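# Four arms lower a slung pipe into a trench

## Task

Using the slings attached to the pipe, ease it down into the trench until the pipe lies along the trench floor over its entire length. Any fast motion of the pipe while it is in contact with a bank or the trench, such as dropping it from above or letting it roll in, counts as an immediate failure.

## Robot and tools

Robots: four identical i2rt Big YAM arms, arm1, arm2, arm3 and arm4. Each has six revolute joints, a two-finger gripper and a wrist camera. The room has two fixed cameras, cam_high and cam_low. Each wrist camera is arm1_cam_wrist to arm4_cam_wrist. All images are 672x504. Reach is roughly 1.0 m from the joint1 axis.

Frames: everything uses one shared scene frame in metres. Its origin is on the floor and +z points up. Quaternions are written w, x, y, z. Each base faces along its own +x. Feet: arm1 (-1.010, -0.478, 0.809) quat (0.767, -0.008, -0.002, 0.641); arm2 (-0.307, 0.516, 0.819) quat (0.685, -0.007, -0.006, -0.728); arm3 (0.612, -0.542, 0.812) quat (0.646, 0.002, -0.005, 0.763); arm4 (1.210, 0.500, 0.782) quat (0.730, 0.001, -0.002, -0.683). The reported hand point lies between the finger pads, about 1 cm short of the tips. Fingers point along the hand's +z and open along its y. Printed hand positions can be off, more so at long reach.

move: takes optional keys arm1, arm2, arm3, arm4 and cameras. There is one object per arm; an arm you omit keeps its previous command. Each arm object may hold the following.
- joints: absolute targets by name, not offsets. joint1_rad -2.879..2.879 (base yaw, positive counter-clockwise from above). joint2_rad 0..3.141 (shoulder). joint3_rad 0..3.019 (elbow, positive opens). joint4_rad -1.692..1.57 (hand pitch, positive tips fingers up). joint5_rad -1.57..1.57 (sideways swing, positive to the arm's right). joint6_rad -2.094..2.094 (roll, positive clockwise seen from behind). gripper_m 0..0.093 m (fingertip gap). Angles are in radians.
- target: one list of 7 numbers [x, y, z, qw, qx, qy, qz]. It is an absolute hand pose in the scene frame, in metres, in the same form as the printed "hand" line. The hand follows a straight line from its hand_target pose toward it. If you send target, joints may contain only gripper_m.
- speed: top path speed in m/s, 0.002..0.5, default 0.25. Rotation is capped at twice this value in rad/s. It is only valid together with target.
All motions in one call begin together. Hand paths in one call finish together, paced by the slowest. Each path lasts 0.5 to 10 s, and a whole action lasts at most 15 s. Each step is clipped to 100 mm and 20 degrees from the measured hand pose. Expect a centimetre or more of final error, lag, drift, and overshoot near full stretch. Paths do not avoid obstacles or other arms. Joint motions may swing wide.
cameras: a list of camera names or "all". If omitted or null you get all cameras; [] gives none.

Results: each robot's state plus images, listed in the order of the "pictures" line. After a motion, the "move" line gives "done" per arm, or its worst status. The status words mean:
- off_target: the joint stopped short and may still push.
- time_out: the joints keep nearby targets and keep pushing; on_its_own lists the unreached ones, and "held at" gives a target, not a reading.
- not_followed: the self/inter-arm check held the command back, shown as "joint command not followed" or "pose unreachable".
- limit_stop_at_motor_heat: a heat fault stopped the joint; resend the target.
Lines are omitted when unchanged: velocities within noise, small temperature changes, hand_target while done, and so on. "as last shown" marks arms not commanded in that call. A move with no action prints everything. Joint velocities are in rad/s, with gripper in m/s. Torques are in N m; entries 3 and 4 wrap at ±28. An unknown key makes a call invalid. An out-of-range value makes it refused, and a refused call cancels later move/wait/finished_scene calls in the same reply.

wait: seconds 0 to 10, plus optional cameras. Nothing new is commanded, and the state and images come back.
zoom_image: camera plus region [x0, y0, x1, y1] in pixels from the top-left. The region is at most 504x504, taken from that camera's latest image.
read_manual: section "licences" returns URDF licence text only.
finished_scene: scene is the current scene number. It ends the scene irrevocably, and the goal must persist without the robots.

Gripper: gripping a rigid part reads up to 0.005 m under its width. Closed on nothing it reads 0.000-0.002. Commanding about 0.005 m below the touch reading gives full force of about 50-64 N per pad. To release, command well above the reading.

Heat: holding loads, stretching out or pushing against something heats the motors. The MOTOR HOT line appears at 85 °C. At 100 °C that arm goes limp and drops what it holds for 30-60 s or more.

Avoid the following:
- Arms pressing hard against each other, which ends the scene; the clearance check may act late.
- Knocking objects out of the work area or onto the floor.
- Dropping, slamming or releasing the pipe while it moves.
- Lowering unevenly, so one end hits a bank or the pipe rolls.
- Long hard pushes.
External nudges may occasionally shift loose objects. Lower the slings together and slowly so the pipe stays level until it rests on the trench floor. Then release gently.

Each tool is called after "Request:" as name(argument=value, ...), one argument or row to a line, values as JSON.

## Session

Request:
move(
)

Scene clock: 0.00 s.
Joint torques (N m): no reading
Heat: arm1: hottest joint2_rad 29 °C; arm2: hottest gripper 29 °C; arm3: hottest joint2_rad 29 °C; arm4: hottest joint5_rad 29 °C.
Joint velocities: within noise
arm1.joint_positions: joint1_rad=+0.463 joint2_rad=+0.644 joint3_rad=+1.433 joint4_rad=-1.528 joint5_rad=-0.151 joint6_rad=+0.131 gripper_m=+0.09396
arm1.joint_status: not commanded
arm1.hand: x=-1.1007 y=-0.2799 z=+1.3245 quat_wxyz=(-0.162, +0.716, -0.571, -0.367) (m; scene frame)
arm1.hand_target: x=-1.1003 y=-0.2818 z=+1.3343 quat_wxyz=(-0.169, +0.713, -0.567, -0.376) (m; scene frame)
arm1.hand_status: not commanded
arm2.joint_positions: joint1_rad=+0.344 joint2_rad=+0.519 joint3_rad=+1.379 joint4_rad=-1.320 joint5_rad=+0.063 joint6_rad=+0.187 gripper_m=+0.09396
arm2.joint_status: not commanded
arm2.hand: x=-0.2620 y=+0.3341 z=+1.3801 quat_wxyz=(-0.439, -0.579, -0.615, +0.304) (m; scene frame)
arm2.hand_target: x=-0.2629 y=+0.3373 z=+1.3911 quat_wxyz=(-0.449, -0.575, -0.610, +0.310) (m; scene frame)
arm2.hand_status: not commanded
arm3.joint_positions: joint1_rad=-0.192 joint2_rad=+0.525 joint3_rad=+1.406 joint4_rad=-1.298 joint5_rad=-0.073 joint6_rad=+0.119 gripper_m=+0.09396
arm3.joint_status: not commanded
arm3.hand: x=+0.6033 y=-0.3522 z=+1.3879 quat_wxyz=(-0.348, +0.562, -0.618, -0.425) (m; scene frame)
arm3.hand_target: x=+0.6032 y=-0.3558 z=+1.3978 quat_wxyz=(-0.355, +0.558, -0.613, -0.433) (m; scene frame)
arm3.hand_status: not commanded
arm4.joint_positions: joint1_rad=-0.380 joint2_rad=+0.466 joint3_rad=+1.426 joint4_rad=-1.395 joint5_rad=+0.164 joint6_rad=+0.191 gripper_m=+0.09396
arm4.joint_status: not commanded
arm4.hand: x=+1.1323 y=+0.3633 z=+1.3533 quat_wxyz=(-0.305, -0.747, -0.388, +0.446) (m; scene frame)
arm4.hand_target: x=+1.1330 y=+0.3657 z=+1.3639 quat_wxyz=(-0.312, -0.741, -0.383, +0.454) (m; scene frame)
arm4.hand_status: not commanded
pictures: arm1_cam_wrist, arm2_cam_wrist, arm3_cam_wrist, arm4_cam_wrist, cam_high, cam_low

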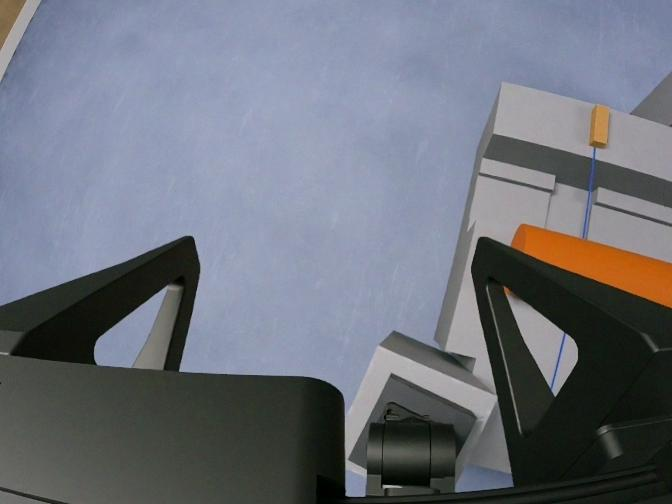

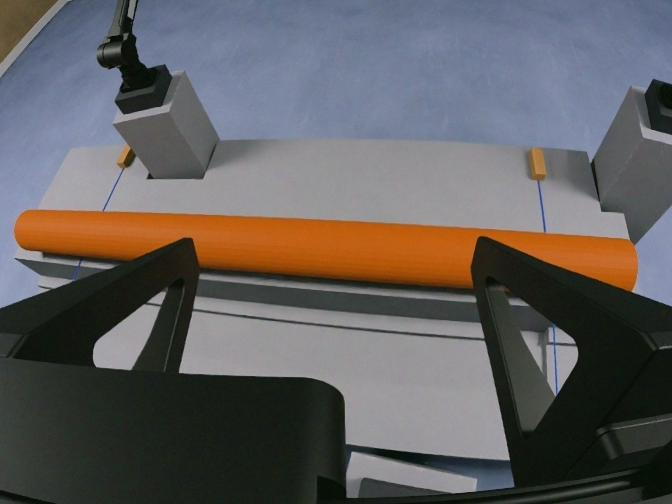

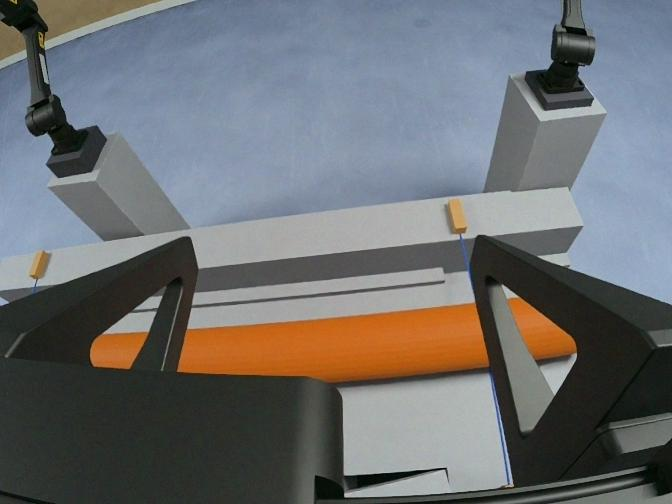

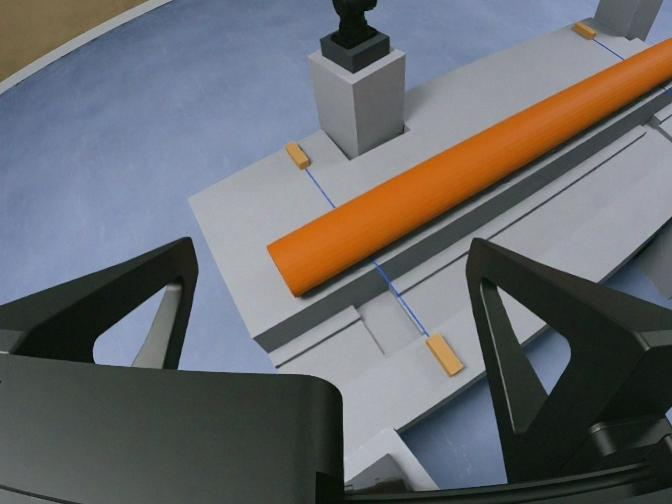

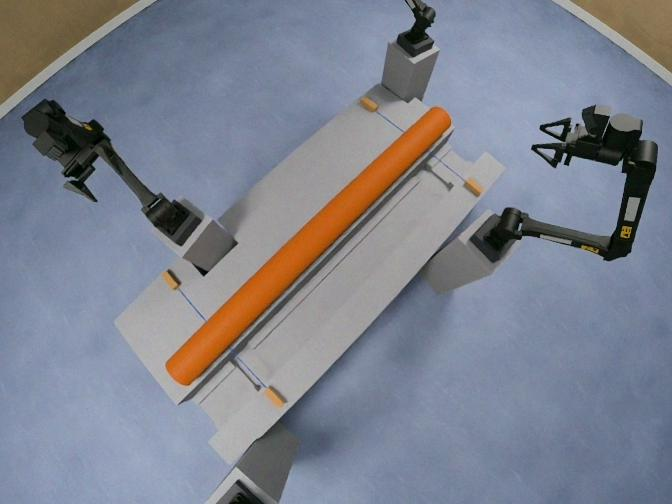

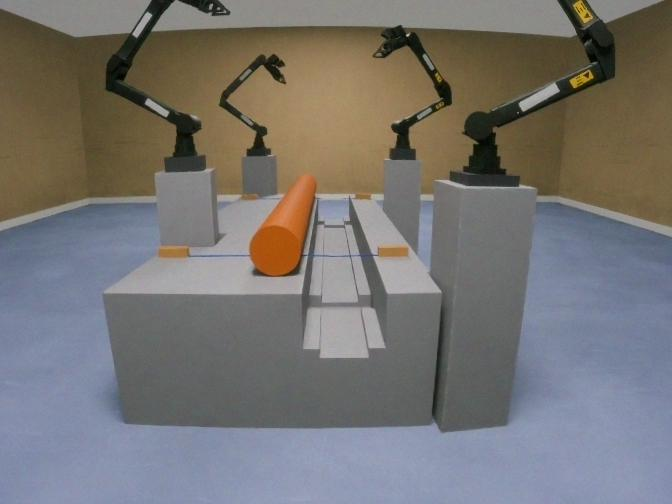

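Request:
move(
  arm1={"joints":{"joint1_rad":-1.55,"joint6_rad":1.5,"joint5_rad":0}},
  arm2={"joints":{"joint1_rad":-0.95,"joint6_rad":-1.03,"joint5_rad":0}},
  arm3={"joints":{"joint1_rad":-1.65,"joint6_rad":1.5,"joint5_rad":0}},
  arm4={"joints":{"joint1_rad":-1.05,"joint6_rad":-1.03,"joint5_rad":0}},
  cameras=["cam_high"],
)

Request:
move(
  arm1={"target":[-0.72,-0.54,0.78,0,0.707,0.707,0]},
  arm2={"target":[-0.70,0.28,0.78,0,0.707,-0.707,0]},
  arm3={"target":[0.86,-0.54,0.78,0,0.707,0.707,0]},
  arm4={"target":[0.87,0.28,0.78,0,0.707,-0.707,0]},
)

Scene clock: 28.13 s.
Joint torques (N m): arm1=[-0.32 1.85 9.03 1.84 0.1 0.04] | arm2=[-1.79 5.19 10.22 1.39 -0.14 0.14] | arm3=[0.67 4.31 7.72 1.73 -0.04 0.01] | arm4=[-0.21 7.12 7.46 1.98 -0.02 0.09]
move: arm1 done; arm2 done; arm3 done; arm4 done
arm1.joint_positions: joint1_rad=-1.544 joint2_rad=+0.644 joint3_rad=+1.433 joint4_rad=-1.528 joint5_rad=-0.001 joint6_rad=+1.490 gripper_m=+0.09398
arm1.joint_status: all done
arm1.hand: x=-0.8093 y=-0.5056 z=+1.3293 quat_wxyz=(-0.324, -0.666, -0.623, -0.253) (m; scene frame)
arm2.joint_positions: joint1_rad=-0.938 joint2_rad=+0.519 joint3_rad=+1.379 joint4_rad=-1.320 joint5_rad=+0.001 joint6_rad=-1.022 gripper_m=+0.09397
arm2.joint_status: all done
arm2.hand: x=-0.4714 y=+0.4199 z=+1.3789 quat_wxyz=(+0.114, -0.595, -0.603, +0.519) (m; scene frame)
arm3.joint_positions: joint1_rad=-1.645 joint2_rad=+0.525 joint3_rad=+1.406 joint4_rad=-1.298 joint5_rad=-0.001 joint6_rad=+1.492 gripper_m=+0.09398
arm3.joint_status: all done
arm3.hand: x=+0.8054 y=-0.5305 z=+1.3866 quat_wxyz=(-0.381, -0.542, -0.638, -0.392) (m; scene frame)
arm4.joint_positions: joint1_rad=-1.044 joint2_rad=+0.466 joint3_rad=+1.426 joint4_rad=-1.395 joint5_rad=+0.002 joint6_rad=-1.017 gripper_m=+0.09397
arm4.joint_status: all done
arm4.hand: x=+1.0770 y=+0.4144 z=+1.3519 quat_wxyz=(+0.112, -0.586, -0.607, +0.525) (m; scene frame)
pictures: cam_high

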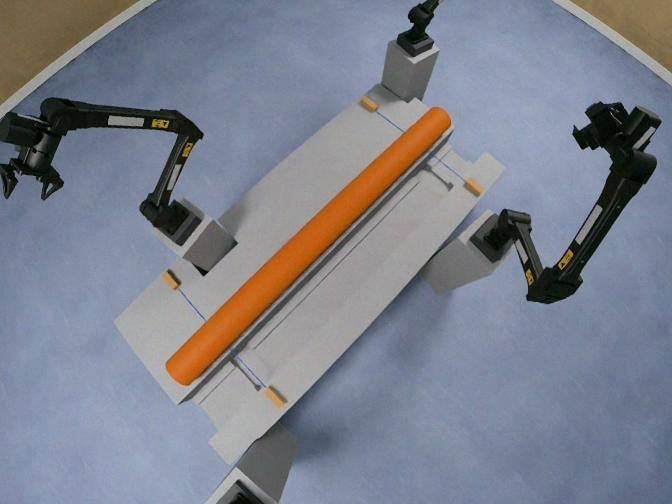

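Scene clock: 37.30 s.
Joint torques (N m): arm1=[-1.32 -8.35 6.53 1.05 0.16 -0.05] | arm2=[0.85 -18.08 3.74 -2.86 0.32 -0.02] | arm3=[0.38 -7.77 5.53 0.38 0.11 0.09] | arm4=[1.03 -15.44 3.44 -2.1 0.45 -0.08]
move: arm1 done; arm2 off_target; arm3 done; arm4 off_target
arm1.joint_positions: joint1_rad=-1.596 joint2_rad=+1.491 joint3_rad=+0.585 joint4_rad=-0.694 joint5_rad=-0.008 joint6_rad=+1.369 gripper_m=+0.09398
arm1.hand: x=-0.7277 y=-0.5356 z=+0.7803 quat_wxyz=(+0.006, -0.707, -0.707, +0.003) (m; scene frame)
arm1.hand_target: x=-0.7201 y=-0.5400 z=+0.7803 quat_wxyz=(+0.000, -0.707, -0.707, +0.000) (m; scene frame)
arm1.hand_status: done (0.009 m and 0.8 deg from the pose sent, 0.558 m and 48.6 deg at the start)
arm2.joint_positions: joint1_rad=-0.617 joint2_rad=+2.388 joint3_rad=+1.365 joint4_rad=-1.664 joint5_rad=+1.275 joint6_rad=-2.090 gripper_m=+0.09397
arm2.hand: x=-0.7063 y=+0.2826 z=+0.7838 quat_wxyz=(+0.180, +0.258, -0.709, -0.630) (m; scene frame)
arm2.hand_target: x=-0.6998 y=+0.2799 z=+0.7801 quat_wxyz=(+0.172, +0.276, -0.699, -0.637) (m; scene frame)
arm2.hand_status: off_target (0.008 m and 93.6 deg from the pose sent, 0.656 m and 179.3 deg at the start; pose on its path clipped on 203 of 275 steps; a joint's target at an end of its range on 226 of 275 steps)
arm3.joint_positions: joint1_rad=-1.709 joint2_rad=+1.373 joint3_rad=+0.453 joint4_rad=-0.673 joint5_rad=+0.007 joint6_rad=+1.581 gripper_m=+0.09398
arm3.hand: x=+0.8522 y=-0.5374 z=+0.7783 quat_wxyz=(+0.007, -0.701, -0.713, +0.006) (m; scene frame)
arm3.hand_target: x=+0.8599 y=-0.5400 z=+0.7802 quat_wxyz=(+0.000, -0.707, -0.707, +0.000) (m; scene frame)
arm3.hand_status: done (0.008 m and 1.4 deg from the pose sent, 0.609 m and 66.9 deg at the start)
arm4.joint_positions: joint1_rad=-0.656 joint2_rad=+2.223 joint3_rad=+1.136 joint4_rad=-1.620 joint5_rad=+1.248 joint6_rad=-2.086 gripper_m=+0.09397
arm4.hand: x=+0.8699 y=+0.2861 z=+0.7793 quat_wxyz=(+0.188, +0.290, -0.696, -0.629) (m; scene frame)
arm4.hand_target: x=+0.8703 y=+0.2799 z=+0.7800 quat_wxyz=(+0.184, +0.303, -0.689, -0.632) (m; scene frame)
arm4.hand_status: off_target (0.006 m and 91.6 deg from the pose sent, 0.623 m and 178.3 deg at the start; pose on its path clipped on 207 of 275 steps; a joint's target at an end of its range on 234 of 275 steps)
pictures: arm1_cam_wrist, arm2_cam_wrist, arm3_cam_wrist, arm4_cam_wrist, cam_high, cam_low

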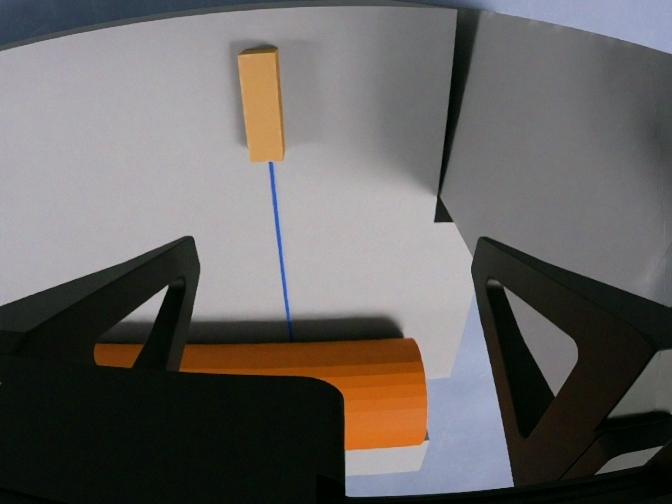

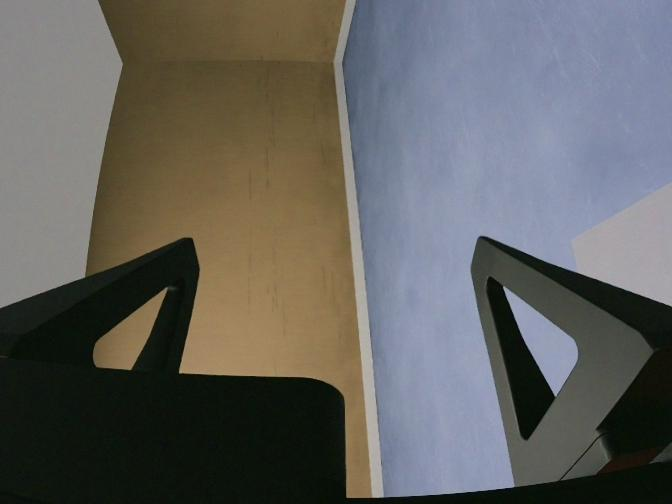

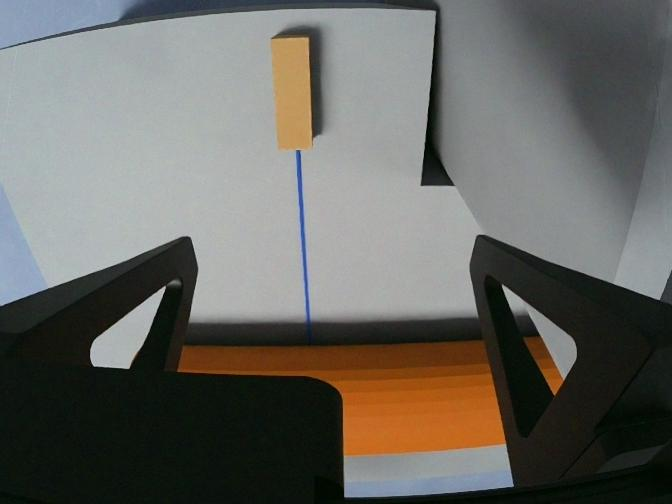

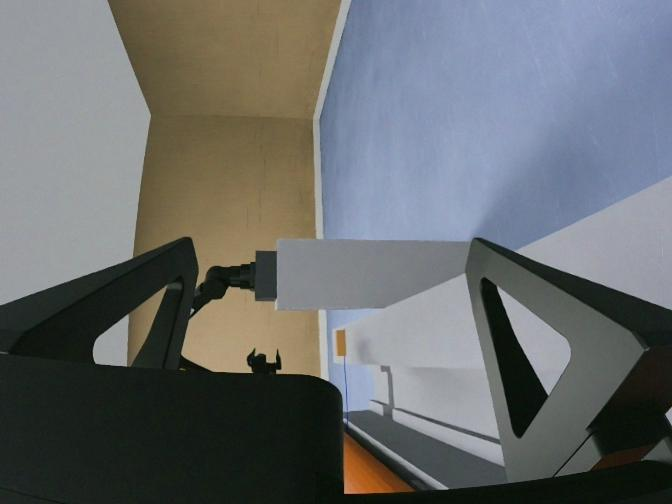

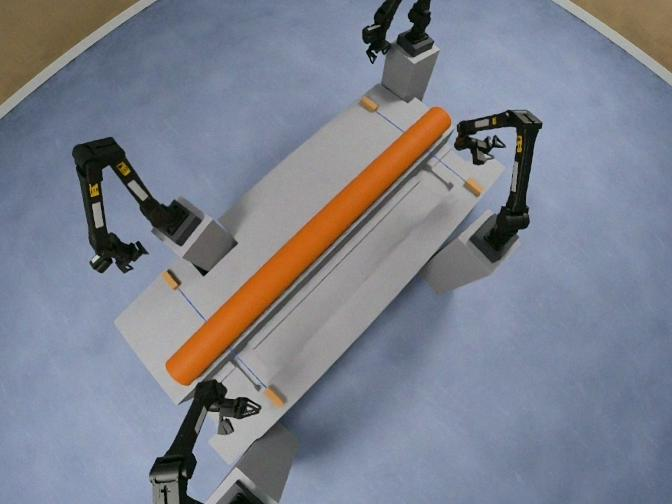

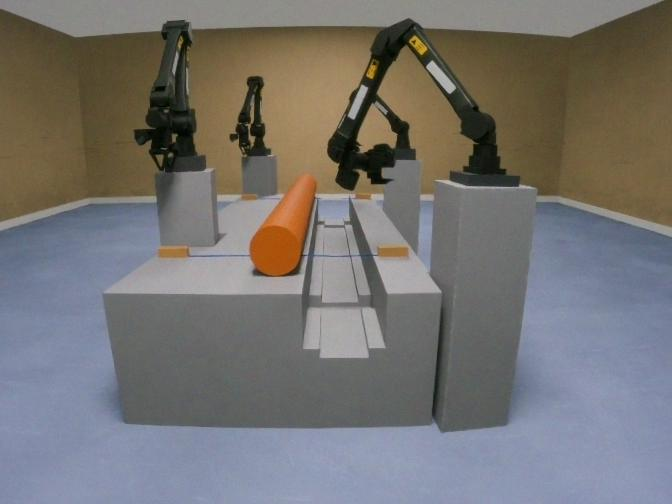

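Request:
move(
  arm2={"joints":{"joint1_rad":-0.95,"joint2_rad":1.4,"joint3_rad":0.85,"joint4_rad":-1.02,"joint5_rad":0,"joint6_rad":-1.03}},
  arm4={"joints":{"joint1_rad":-1.05,"joint2_rad":1.4,"joint3_rad":0.85,"joint4_rad":-1.02,"joint5_rad":0,"joint6_rad":-1.03}},
  cameras=["cam_high"],
)

Request:
move(
  arm1={"target":[-0.66,-0.53,0.68,0,0.707,0.707,0]},
  arm2={"target":[-0.70,0.28,0.78,0,0.707,0.707,0]},
  arm3={"target":[0.88,-0.54,0.70,0,0.707,0.707,0]},
  arm4={"target":[0.87,0.28,0.78,0,0.707,0.707,0]},
)

Scene clock: 52.00 s.
Joint torques (N m): arm1=[-0.32 -8.23 6.6 0.73 0.19 -0.1] | arm2=[0.26 -9.17 8.53 0.09 -0.24 0.28] | arm3=[0.38 -7.77 5.53 0.38 0.1 0.1] | arm4=[0.91 -9.11 6.58 0.65 -0.1 0.29]
move: arm2 done; arm4 done
arm1, arm3: as last shown
arm2.joint_positions: joint1_rad=-0.962 joint2_rad=+1.394 joint3_rad=+0.855 joint4_rad=-1.033 joint5_rad=+0.002 joint6_rad=-1.038 gripper_m=+0.09398
arm2.joint_status: all done
arm2.hand: x=-0.6059 y=+0.3360 z=+0.8964 quat_wxyz=(-0.005, -0.702, -0.712, +0.006) (m; scene frame)
arm4.joint_positions: joint1_rad=-1.058 joint2_rad=+1.401 joint3_rad=+0.852 joint4_rad=-1.033 joint5_rad=+0.003 joint6_rad=-1.044 gripper_m=+0.09398
arm4.joint_status: all done
arm4.hand: x=+0.9175 y=+0.3104 z=+0.8514 quat_wxyz=(-0.002, -0.689, -0.725, -0.006) (m; scene frame)
pictures: cam_high

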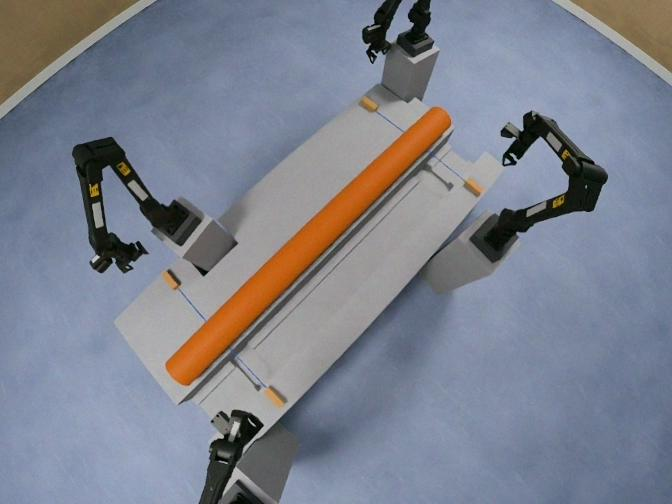

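Scene clock: 53.33 s.
Joint torques (N m): arm1=[0.26 -11.99 4.7 0.9 0.12 0.06] | arm2=[-0.67 -15.97 10.22 -0.18 -0.09 0.2] | arm3=[0.44 -10.52 3.78 0.38 0.11 0.04] | arm4=[0.15 -12.1 8.94 0.57 0.08 0.29]
move: arm1 off_target; arm2 off_target; arm3 off_target; arm4 off_target
arm1.joint_positions: joint1_rad=-1.545 joint2_rad=+1.894 joint3_rad=+0.706 joint4_rad=-0.415 joint5_rad=-0.008 joint6_rad=+1.415 gripper_m=+0.09398
arm1.hand: x=-0.6708 y=-0.5305 z=+0.6819 quat_wxyz=(+0.007, -0.706, -0.708, +0.005) (m; scene frame)
arm1.hand_target: x=-0.6602 y=-0.5300 z=+0.6803 quat_wxyz=(+0.000, -0.707, -0.707, +0.000) (m; scene frame)
arm1.hand_status: off_target (0.011 m and 1.0 deg from the pose sent, 0.121 m and 0.8 deg at the start)
arm2.joint_positions: joint1_rad=-0.962 joint2_rad=+1.856 joint3_rad=+1.024 joint4_rad=-0.794 joint5_rad=+0.012 joint6_rad=-1.032 gripper_m=+0.09398
arm2.hand: x=-0.6817 y=+0.2899 z=+0.7709 quat_wxyz=(-0.006, -0.704, -0.710, -0.021) (m; scene frame)
arm2.hand_target: x=-0.6996 y=+0.2803 z=+0.7806 quat_wxyz=(+0.000, -0.707, -0.707, +0.000) (m; scene frame)
arm2.hand_status: off_target (0.023 m and 2.6 deg from the pose sent, 0.160 m and 1.2 deg at the start)
arm3.joint_positions: joint1_rad=-1.714 joint2_rad=+1.716 joint3_rad=+0.460 joint4_rad=-0.341 joint5_rad=+0.007 joint6_rad=+1.581 gripper_m=+0.09398
arm3.hand: x=+0.8676 y=-0.5373 z=+0.6990 quat_wxyz=(+0.009, -0.703, -0.711, +0.008) (m; scene frame)
arm3.hand_target: x=+0.8798 y=-0.5400 z=+0.7003 quat_wxyz=(+0.000, -0.707, -0.707, +0.000) (m; scene frame)
arm3.hand_status: off_target (0.013 m and 1.5 deg from the pose sent, 0.083 m and 1.4 deg at the start)
arm4.joint_positions: joint1_rad=-1.058 joint2_rad=+1.656 joint3_rad=+0.870 joint4_rad=-0.844 joint5_rad=+0.002 joint6_rad=-1.007 gripper_m=+0.09398
arm4.hand: x=+0.8937 y=+0.2943 z=+0.7675 quat_wxyz=(-0.008, -0.701, -0.712, -0.030) (m; scene frame)
arm4.hand_target: x=+0.8709 y=+0.2806 z=+0.7808 quat_wxyz=(+0.000, -0.707, -0.707, +0.000) (m; scene frame)
arm4.hand_status: off_target (0.030 m and 3.7 deg from the pose sent, 0.091 m and 3.1 deg at the start)
pictures: arm1_cam_wrist, arm2_cam_wrist, arm3_cam_wrist, arm4_cam_wrist, cam_high, cam_low

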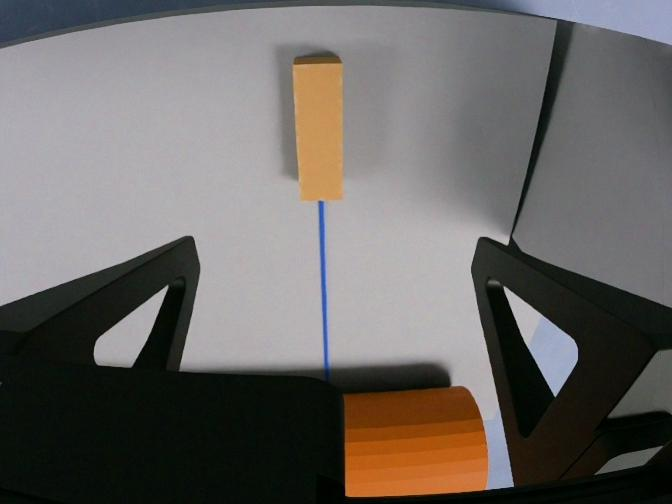

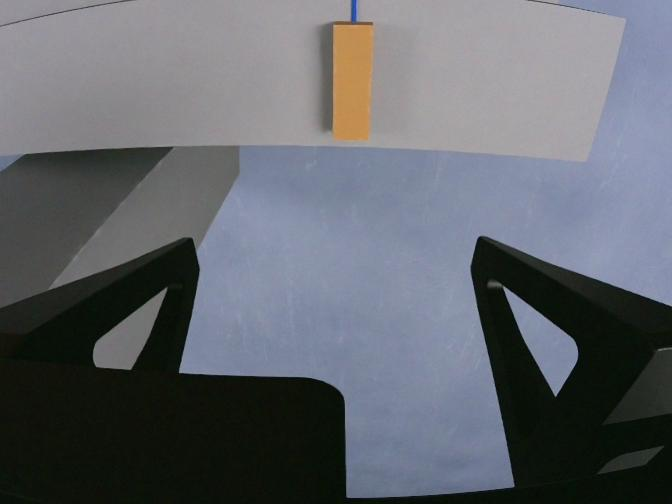

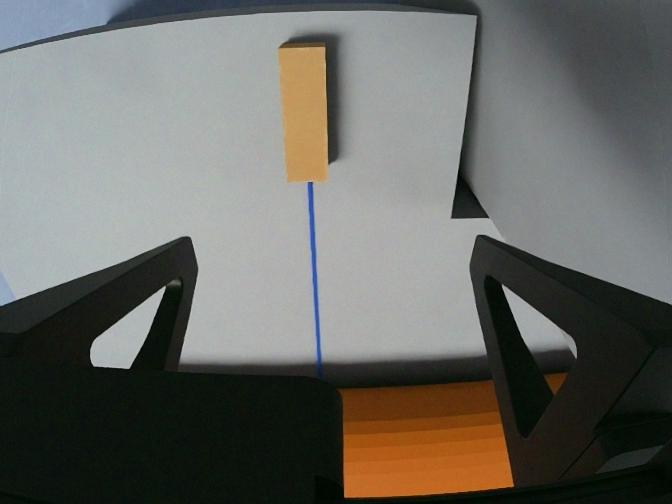

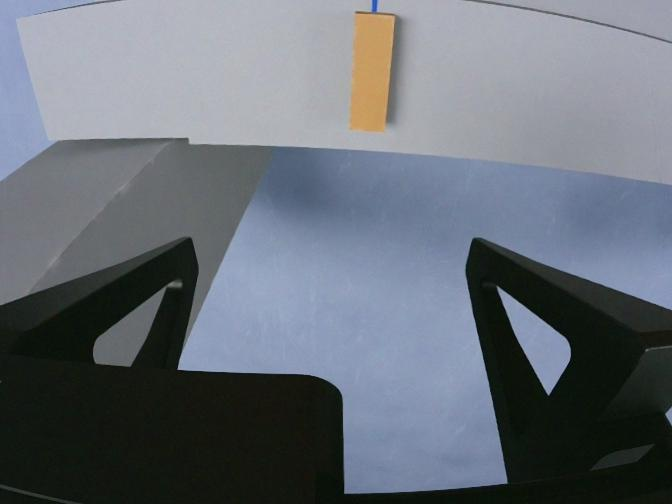

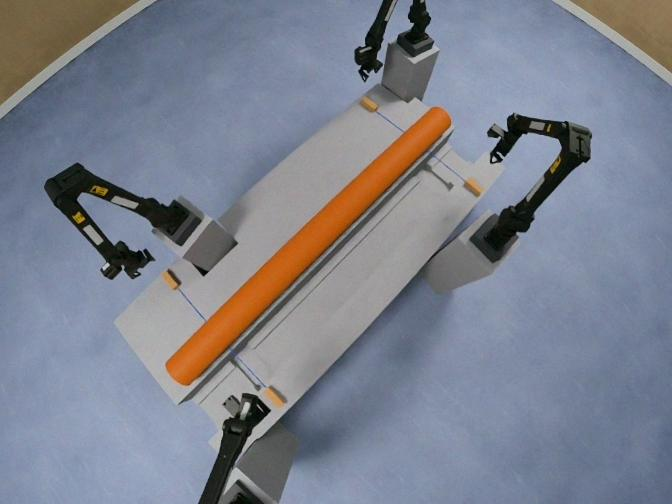

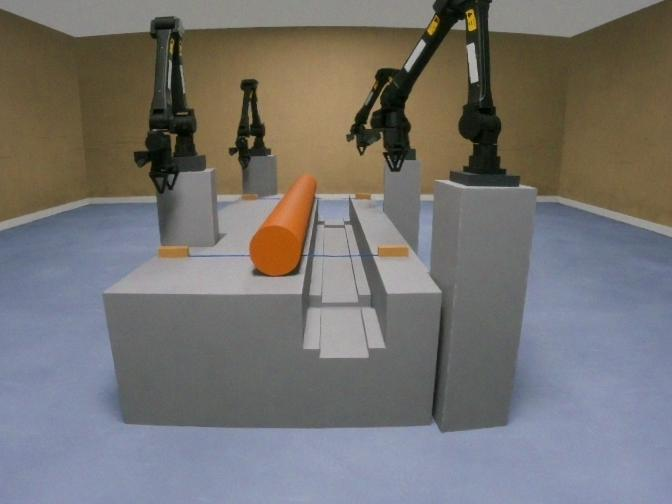

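Request:
move(
  arm1={"target":[-0.654,-0.52,0.58,0,0.707,0.707,0],"speed":0.15},
  arm2={"target":[-0.70,0.275,0.58,0,0.707,0.707,0],"speed":0.15},
  arm3={"target":[0.898,-0.53,0.58,0,0.707,0.707,0],"speed":0.15},
  arm4={"target":[0.87,0.275,0.58,0,0.707,0.707,0],"speed":0.15},
)

Scene clock: 64.73 s.
Joint torques (N m): arm1=[0.26 -13.1 2.33 0.94 0.1 0.06] | arm2=[-0.38 -18.14 5.67 0.05 -0.09 0.21] | arm3=[1.96 -13.98 0.17 0.43 0.09 0.09] | arm4=[0.79 -15.56 3.9 0.58 0.08 0.29]
move: arm1 done; arm2 off_target; arm3 done; arm4 off_target
arm1.joint_positions: joint1_rad=-1.516 joint2_rad=+2.201 joint3_rad=+0.778 joint4_rad=-0.167 joint5_rad=-0.008 joint6_rad=+1.447 gripper_m=+0.09398
arm1.hand: x=-0.6583 y=-0.5225 z=+0.5868 quat_wxyz=(+0.002, -0.707, -0.707, +0.001) (m; scene frame)
arm1.hand_target: x=-0.6542 y=-0.5200 z=+0.5802 quat_wxyz=(+0.000, -0.707, -0.707, +0.000) (m; scene frame)
arm1.hand_status: done (0.008 m and 0.3 deg from the pose sent, 0.104 m and 1.0 deg at the start)
arm2.joint_positions: joint1_rad=-0.962 joint2_rad=+2.323 joint3_rad=+1.079 joint4_rad=-0.374 joint5_rad=+0.012 joint6_rad=-1.029 gripper_m=+0.09398
arm2.hand: x=-0.6854 y=+0.2846 z=+0.5774 quat_wxyz=(-0.005, -0.705, -0.709, -0.018) (m; scene frame)
arm2.hand_target: x=-0.6997 y=+0.2752 z=+0.5804 quat_wxyz=(+0.000, -0.707, -0.707, +0.000) (m; scene frame)
arm2.hand_status: off_target (0.018 m and 2.1 deg from the pose sent, 0.192 m and 2.6 deg at the start)
arm3.joint_positions: joint1_rad=-1.702 joint2_rad=+2.199 joint3_rad=+0.593 joint4_rad=+0.026 joint5_rad=+0.007 joint6_rad=+1.606 gripper_m=+0.09398
arm3.hand: x=+0.8961 y=-0.5322 z=+0.5822 quat_wxyz=(+0.003, -0.708, -0.707, +0.001) (m; scene frame)
arm3.hand_target: x=+0.8979 y=-0.5300 z=+0.5800 quat_wxyz=(+0.000, -0.707, -0.707, +0.000) (m; scene frame)
arm3.hand_status: done (0.004 m and 0.4 deg from the pose sent, 0.123 m and 1.5 deg at the start)
arm4.joint_positions: joint1_rad=-1.058 joint2_rad=+2.166 joint3_rad=+0.882 joint4_rad=-0.327 joint5_rad=+0.002 joint6_rad=-0.999 gripper_m=+0.09398
arm4.hand: x=+0.8847 y=+0.2874 z=+0.5749 quat_wxyz=(-0.005, -0.705, -0.709, -0.020) (m; scene frame)
arm4.hand_target: x=+0.8701 y=+0.2750 z=+0.5805 quat_wxyz=(+0.000, -0.707, -0.707, +0.000) (m; scene frame)
arm4.hand_status: off_target (0.020 m and 2.4 deg from the pose sent, 0.190 m and 3.6 deg at the start)
pictures: arm1_cam_wrist, arm2_cam_wrist, arm3_cam_wrist, arm4_cam_wrist, cam_high, cam_low

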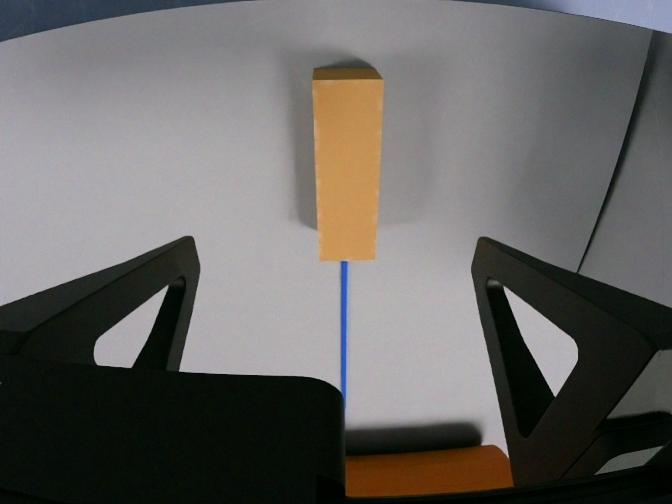

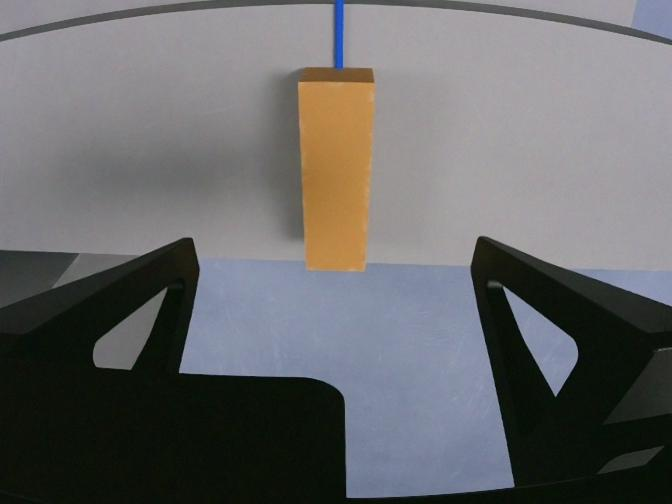

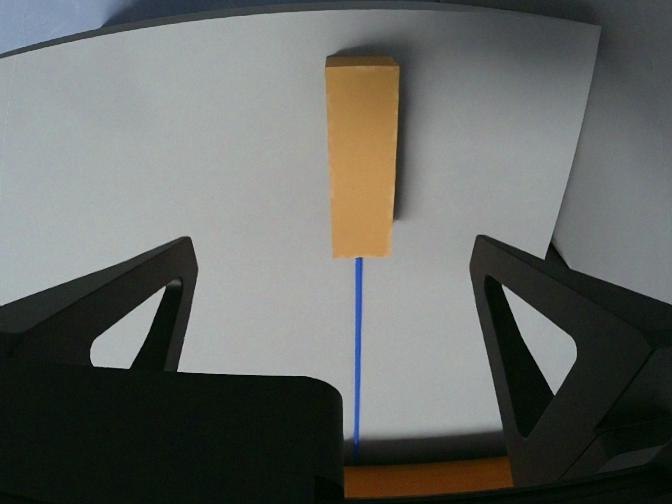

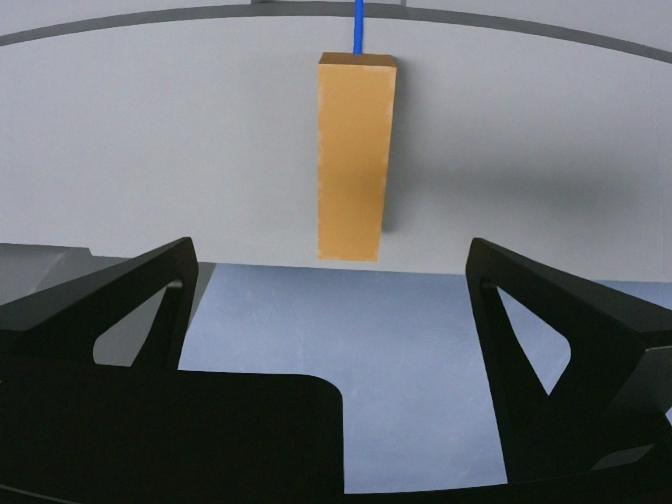

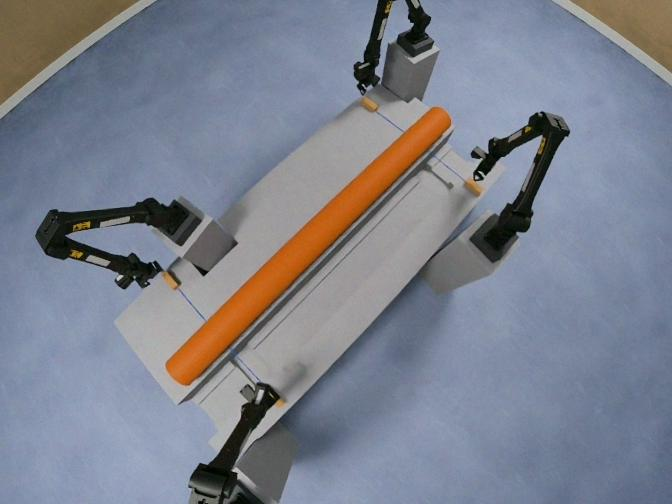

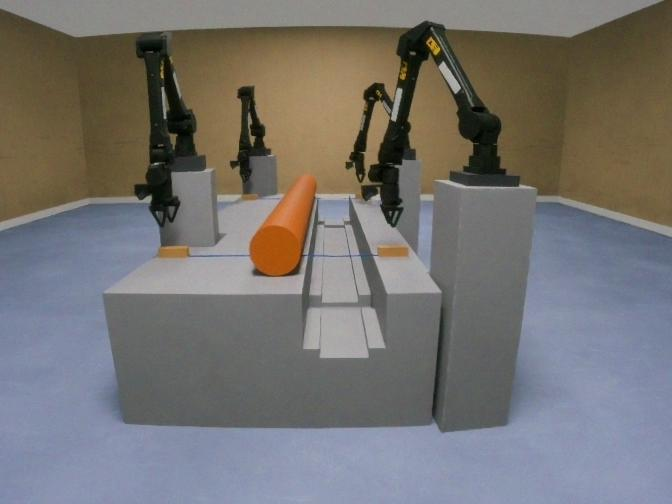

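Request:
move(
  arm1={"target":[-0.661,-0.52,0.511,0,0.707,0.707,0],"speed":0.1},
  arm2={"target":[-0.702,0.27,0.519,0,0.707,0.707,0],"speed":0.1},
  arm3={"target":[0.885,-0.53,0.514,0,0.707,0.707,0],"speed":0.1},
  arm4={"target":[0.859,0.27,0.521,0,0.707,0.707,0],"speed":0.1},
)

Request:
move(
  arm1={"joints":{"gripper_m":0.028}},
  arm2={"joints":{"gripper_m":0.028}},
  arm3={"joints":{"gripper_m":0.028}},
  arm4={"joints":{"gripper_m":0.028}},
)

Scene clock: 70.60 s.
Joint torques (N m): arm1=[1.03 -13.51 0.77 0.91 0.11 0.08] | arm2=[-0.03 -18.37 4.82 0.05 -0.1 0.2] | arm3=[1.9 -14.86 -1.24 0.35 0.1 0.09] | arm4=[0.32 -15.85 3.12 0.64 0.08 0.24]
move: arm1 done; arm2 off_target; arm3 done; arm4 off_target
arm1.joint_positions: joint1_rad=-1.516 joint2_rad=+2.413 joint3_rad=+0.849 joint4_rad=-0.020 joint5_rad=-0.008 joint6_rad=+1.448 gripper_m=+0.09398
arm1.hand: x=-0.6598 y=-0.5228 z=+0.5182 quat_wxyz=(-0.001, -0.707, -0.707, -0.001) (m; scene frame)
arm1.hand_target: x=-0.6612 y=-0.5200 z=+0.5111 quat_wxyz=(+0.000, -0.707, -0.707, +0.000) (m; scene frame)
arm1.hand_status: done (0.008 m and 0.1 deg from the pose sent, 0.076 m and 0.2 deg at the start)
arm2.joint_positions: joint1_rad=-0.962 joint2_rad=+2.476 joint3_rad=+1.161 joint4_rad=-0.295 joint5_rad=+0.012 joint6_rad=-1.024 gripper_m=+0.09398
arm2.hand: x=-0.6919 y=+0.2797 z=+0.5198 quat_wxyz=(-0.004, -0.707, -0.707, -0.014) (m; scene frame)
arm2.hand_target: x=-0.7020 y=+0.2700 z=+0.5194 quat_wxyz=(+0.000, -0.707, -0.707, +0.000) (m; scene frame)
arm2.hand_status: off_target (0.014 m and 1.6 deg from the pose sent, 0.062 m and 2.1 deg at the start)
arm3.joint_positions: joint1_rad=-1.702 joint2_rad=+2.442 joint3_rad=+0.655 joint4_rad=+0.207 joint5_rad=+0.007 joint6_rad=+1.607 gripper_m=+0.09398
arm3.hand: x=+0.8844 y=-0.5320 z=+0.5163 quat_wxyz=(+0.003, -0.708, -0.706, +0.001) (m; scene frame)
arm3.hand_target: x=+0.8850 y=-0.5300 z=+0.5140 quat_wxyz=(+0.000, -0.707, -0.707, +0.000) (m; scene frame)
arm3.hand_status: done (0.003 m and 0.3 deg from the pose sent, 0.069 m and 0.4 deg at the start)
arm4.joint_positions: joint1_rad=-1.058 joint2_rad=+2.331 joint3_rad=+0.972 joint4_rad=-0.241 joint5_rad=+0.002 joint6_rad=-0.999 gripper_m=+0.09398
arm4.hand: x=+0.8714 y=+0.2784 z=+0.5200 quat_wxyz=(-0.004, -0.705, -0.709, -0.015) (m; scene frame)
arm4.hand_target: x=+0.8592 y=+0.2701 z=+0.5214 quat_wxyz=(+0.000, -0.707, -0.707, +0.000) (m; scene frame)
arm4.hand_status: off_target (0.015 m and 1.9 deg from the pose sent, 0.062 m and 2.5 deg at the start)
pictures: arm1_cam_wrist, arm2_cam_wrist, arm3_cam_wrist, arm4_cam_wrist, cam_high, cam_low

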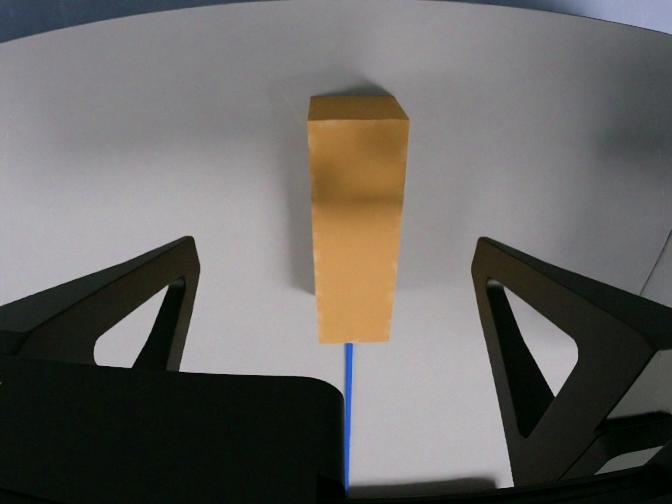

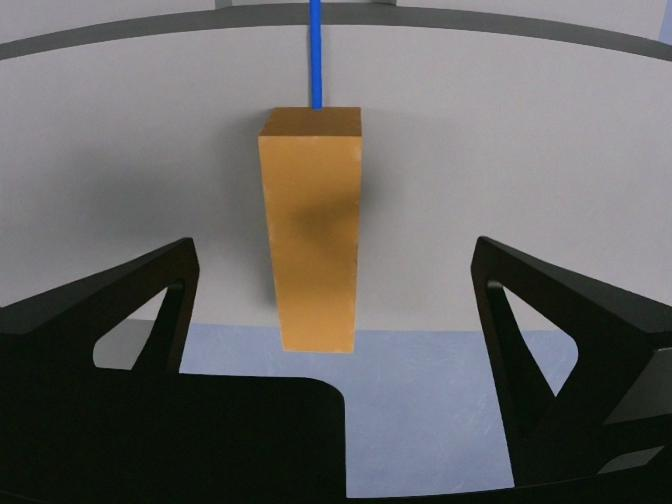

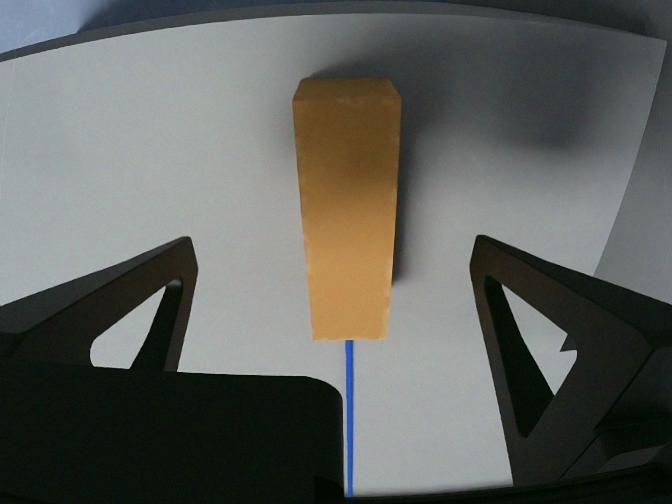

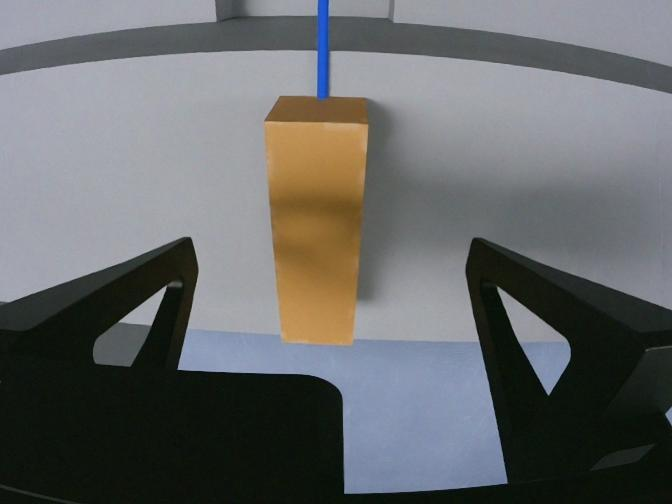

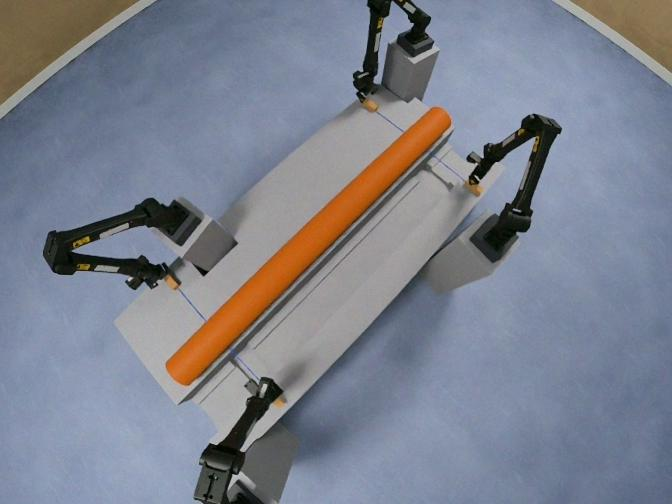

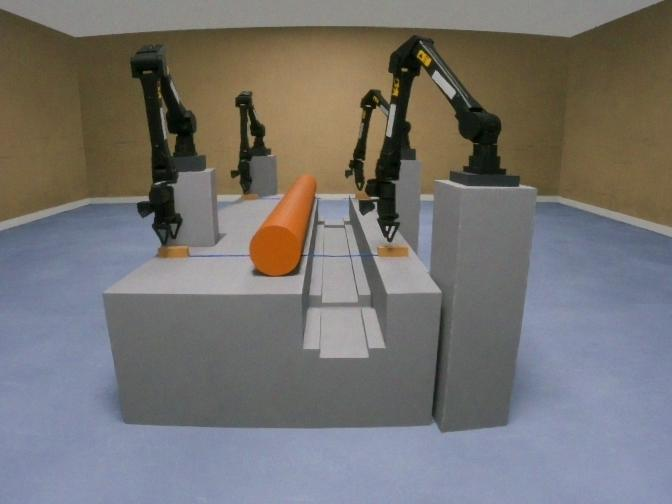

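Scene clock: 71.23 s.
Joint torques (N m): arm1=[0.62 -14.33 0.68 0.69 0.11 0.07] | arm2=[-0.09 -18.43 4.79 0.01 -0.09 0.21] | arm3=[1.9 -14.86 -1.24 0.4 0.09 0.09] | arm4=[0.32 -15.85 3.18 0.61 0.08 0.24]
move: arm1 done; arm2 done; arm3 done; arm4 done
arm1.joint_positions: joint1_rad=-1.516 joint2_rad=+2.413 joint3_rad=+0.849 joint4_rad=-0.020 joint5_rad=-0.008 joint6_rad=+1.448 gripper_m=+0.02810
arm1.joint_status: all done
arm1.hand: x=-0.6598 y=-0.5228 z=+0.5182 quat_wxyz=(-0.001, -0.707, -0.707, -0.001) (m; scene frame)
arm2.joint_positions: joint1_rad=-0.962 joint2_rad=+2.476 joint3_rad=+1.161 joint4_rad=-0.294 joint5_rad=+0.012 joint6_rad=-1.023 gripper_m=+0.02807
arm2.joint_status: all done
arm2.hand: x=-0.6920 y=+0.2796 z=+0.5198 quat_wxyz=(-0.004, -0.707, -0.707, -0.013) (m; scene frame)
arm3.joint_positions: joint1_rad=-1.702 joint2_rad=+2.442 joint3_rad=+0.655 joint4_rad=+0.207 joint5_rad=+0.007 joint6_rad=+1.607 gripper_m=+0.02809
arm3.joint_status: all done
arm3.hand: x=+0.8844 y=-0.5320 z=+0.5163 quat_wxyz=(+0.003, -0.708, -0.706, +0.001) (m; scene frame)
arm4.joint_positions: joint1_rad=-1.058 joint2_rad=+2.331 joint3_rad=+0.972 joint4_rad=-0.241 joint5_rad=+0.002 joint6_rad=-0.999 gripper_m=+0.02811
arm4.joint_status: all done
arm4.hand: x=+0.8714 y=+0.2784 z=+0.5200 quat_wxyz=(-0.004, -0.705, -0.709, -0.015) (m; scene frame)
pictures: arm1_cam_wrist, arm2_cam_wrist, arm3_cam_wrist, arm4_cam_wrist, cam_high, cam_low

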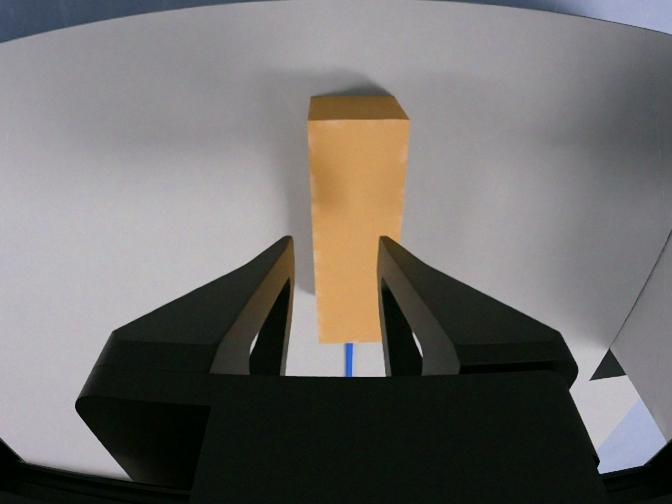

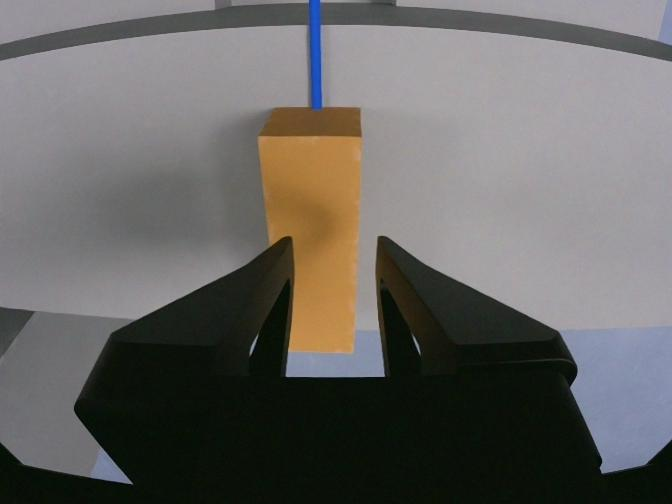

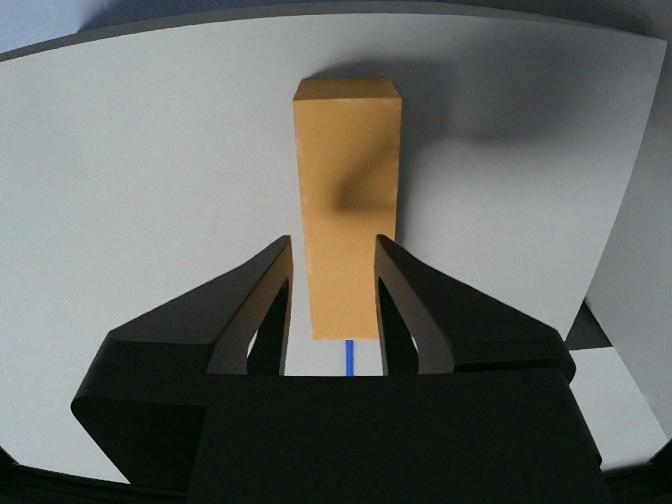

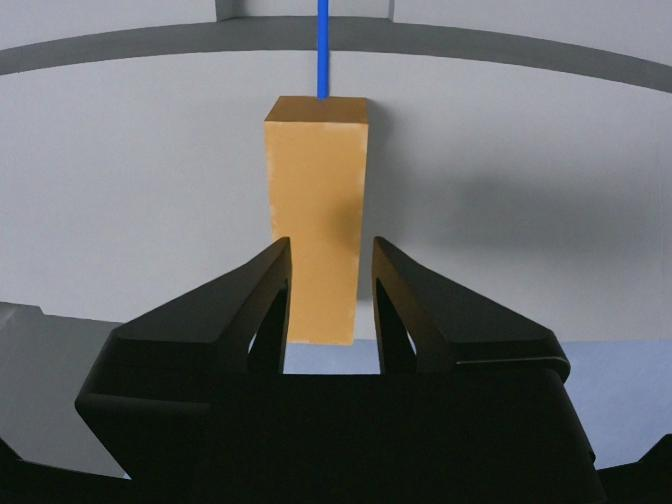

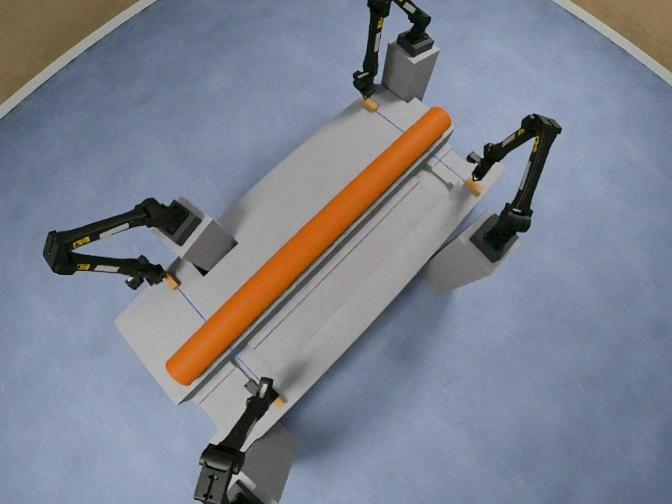

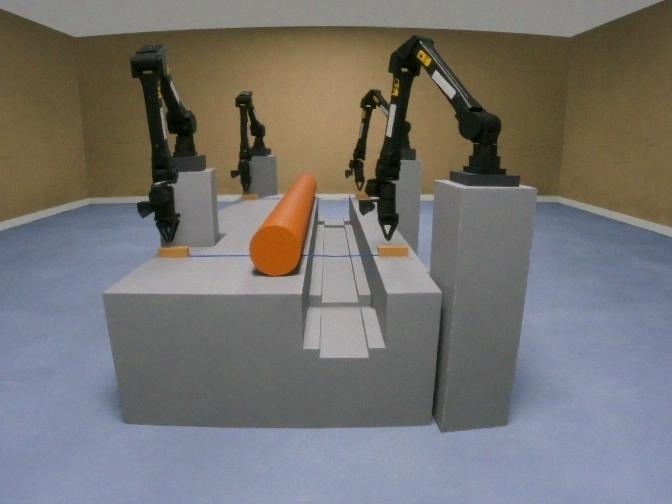

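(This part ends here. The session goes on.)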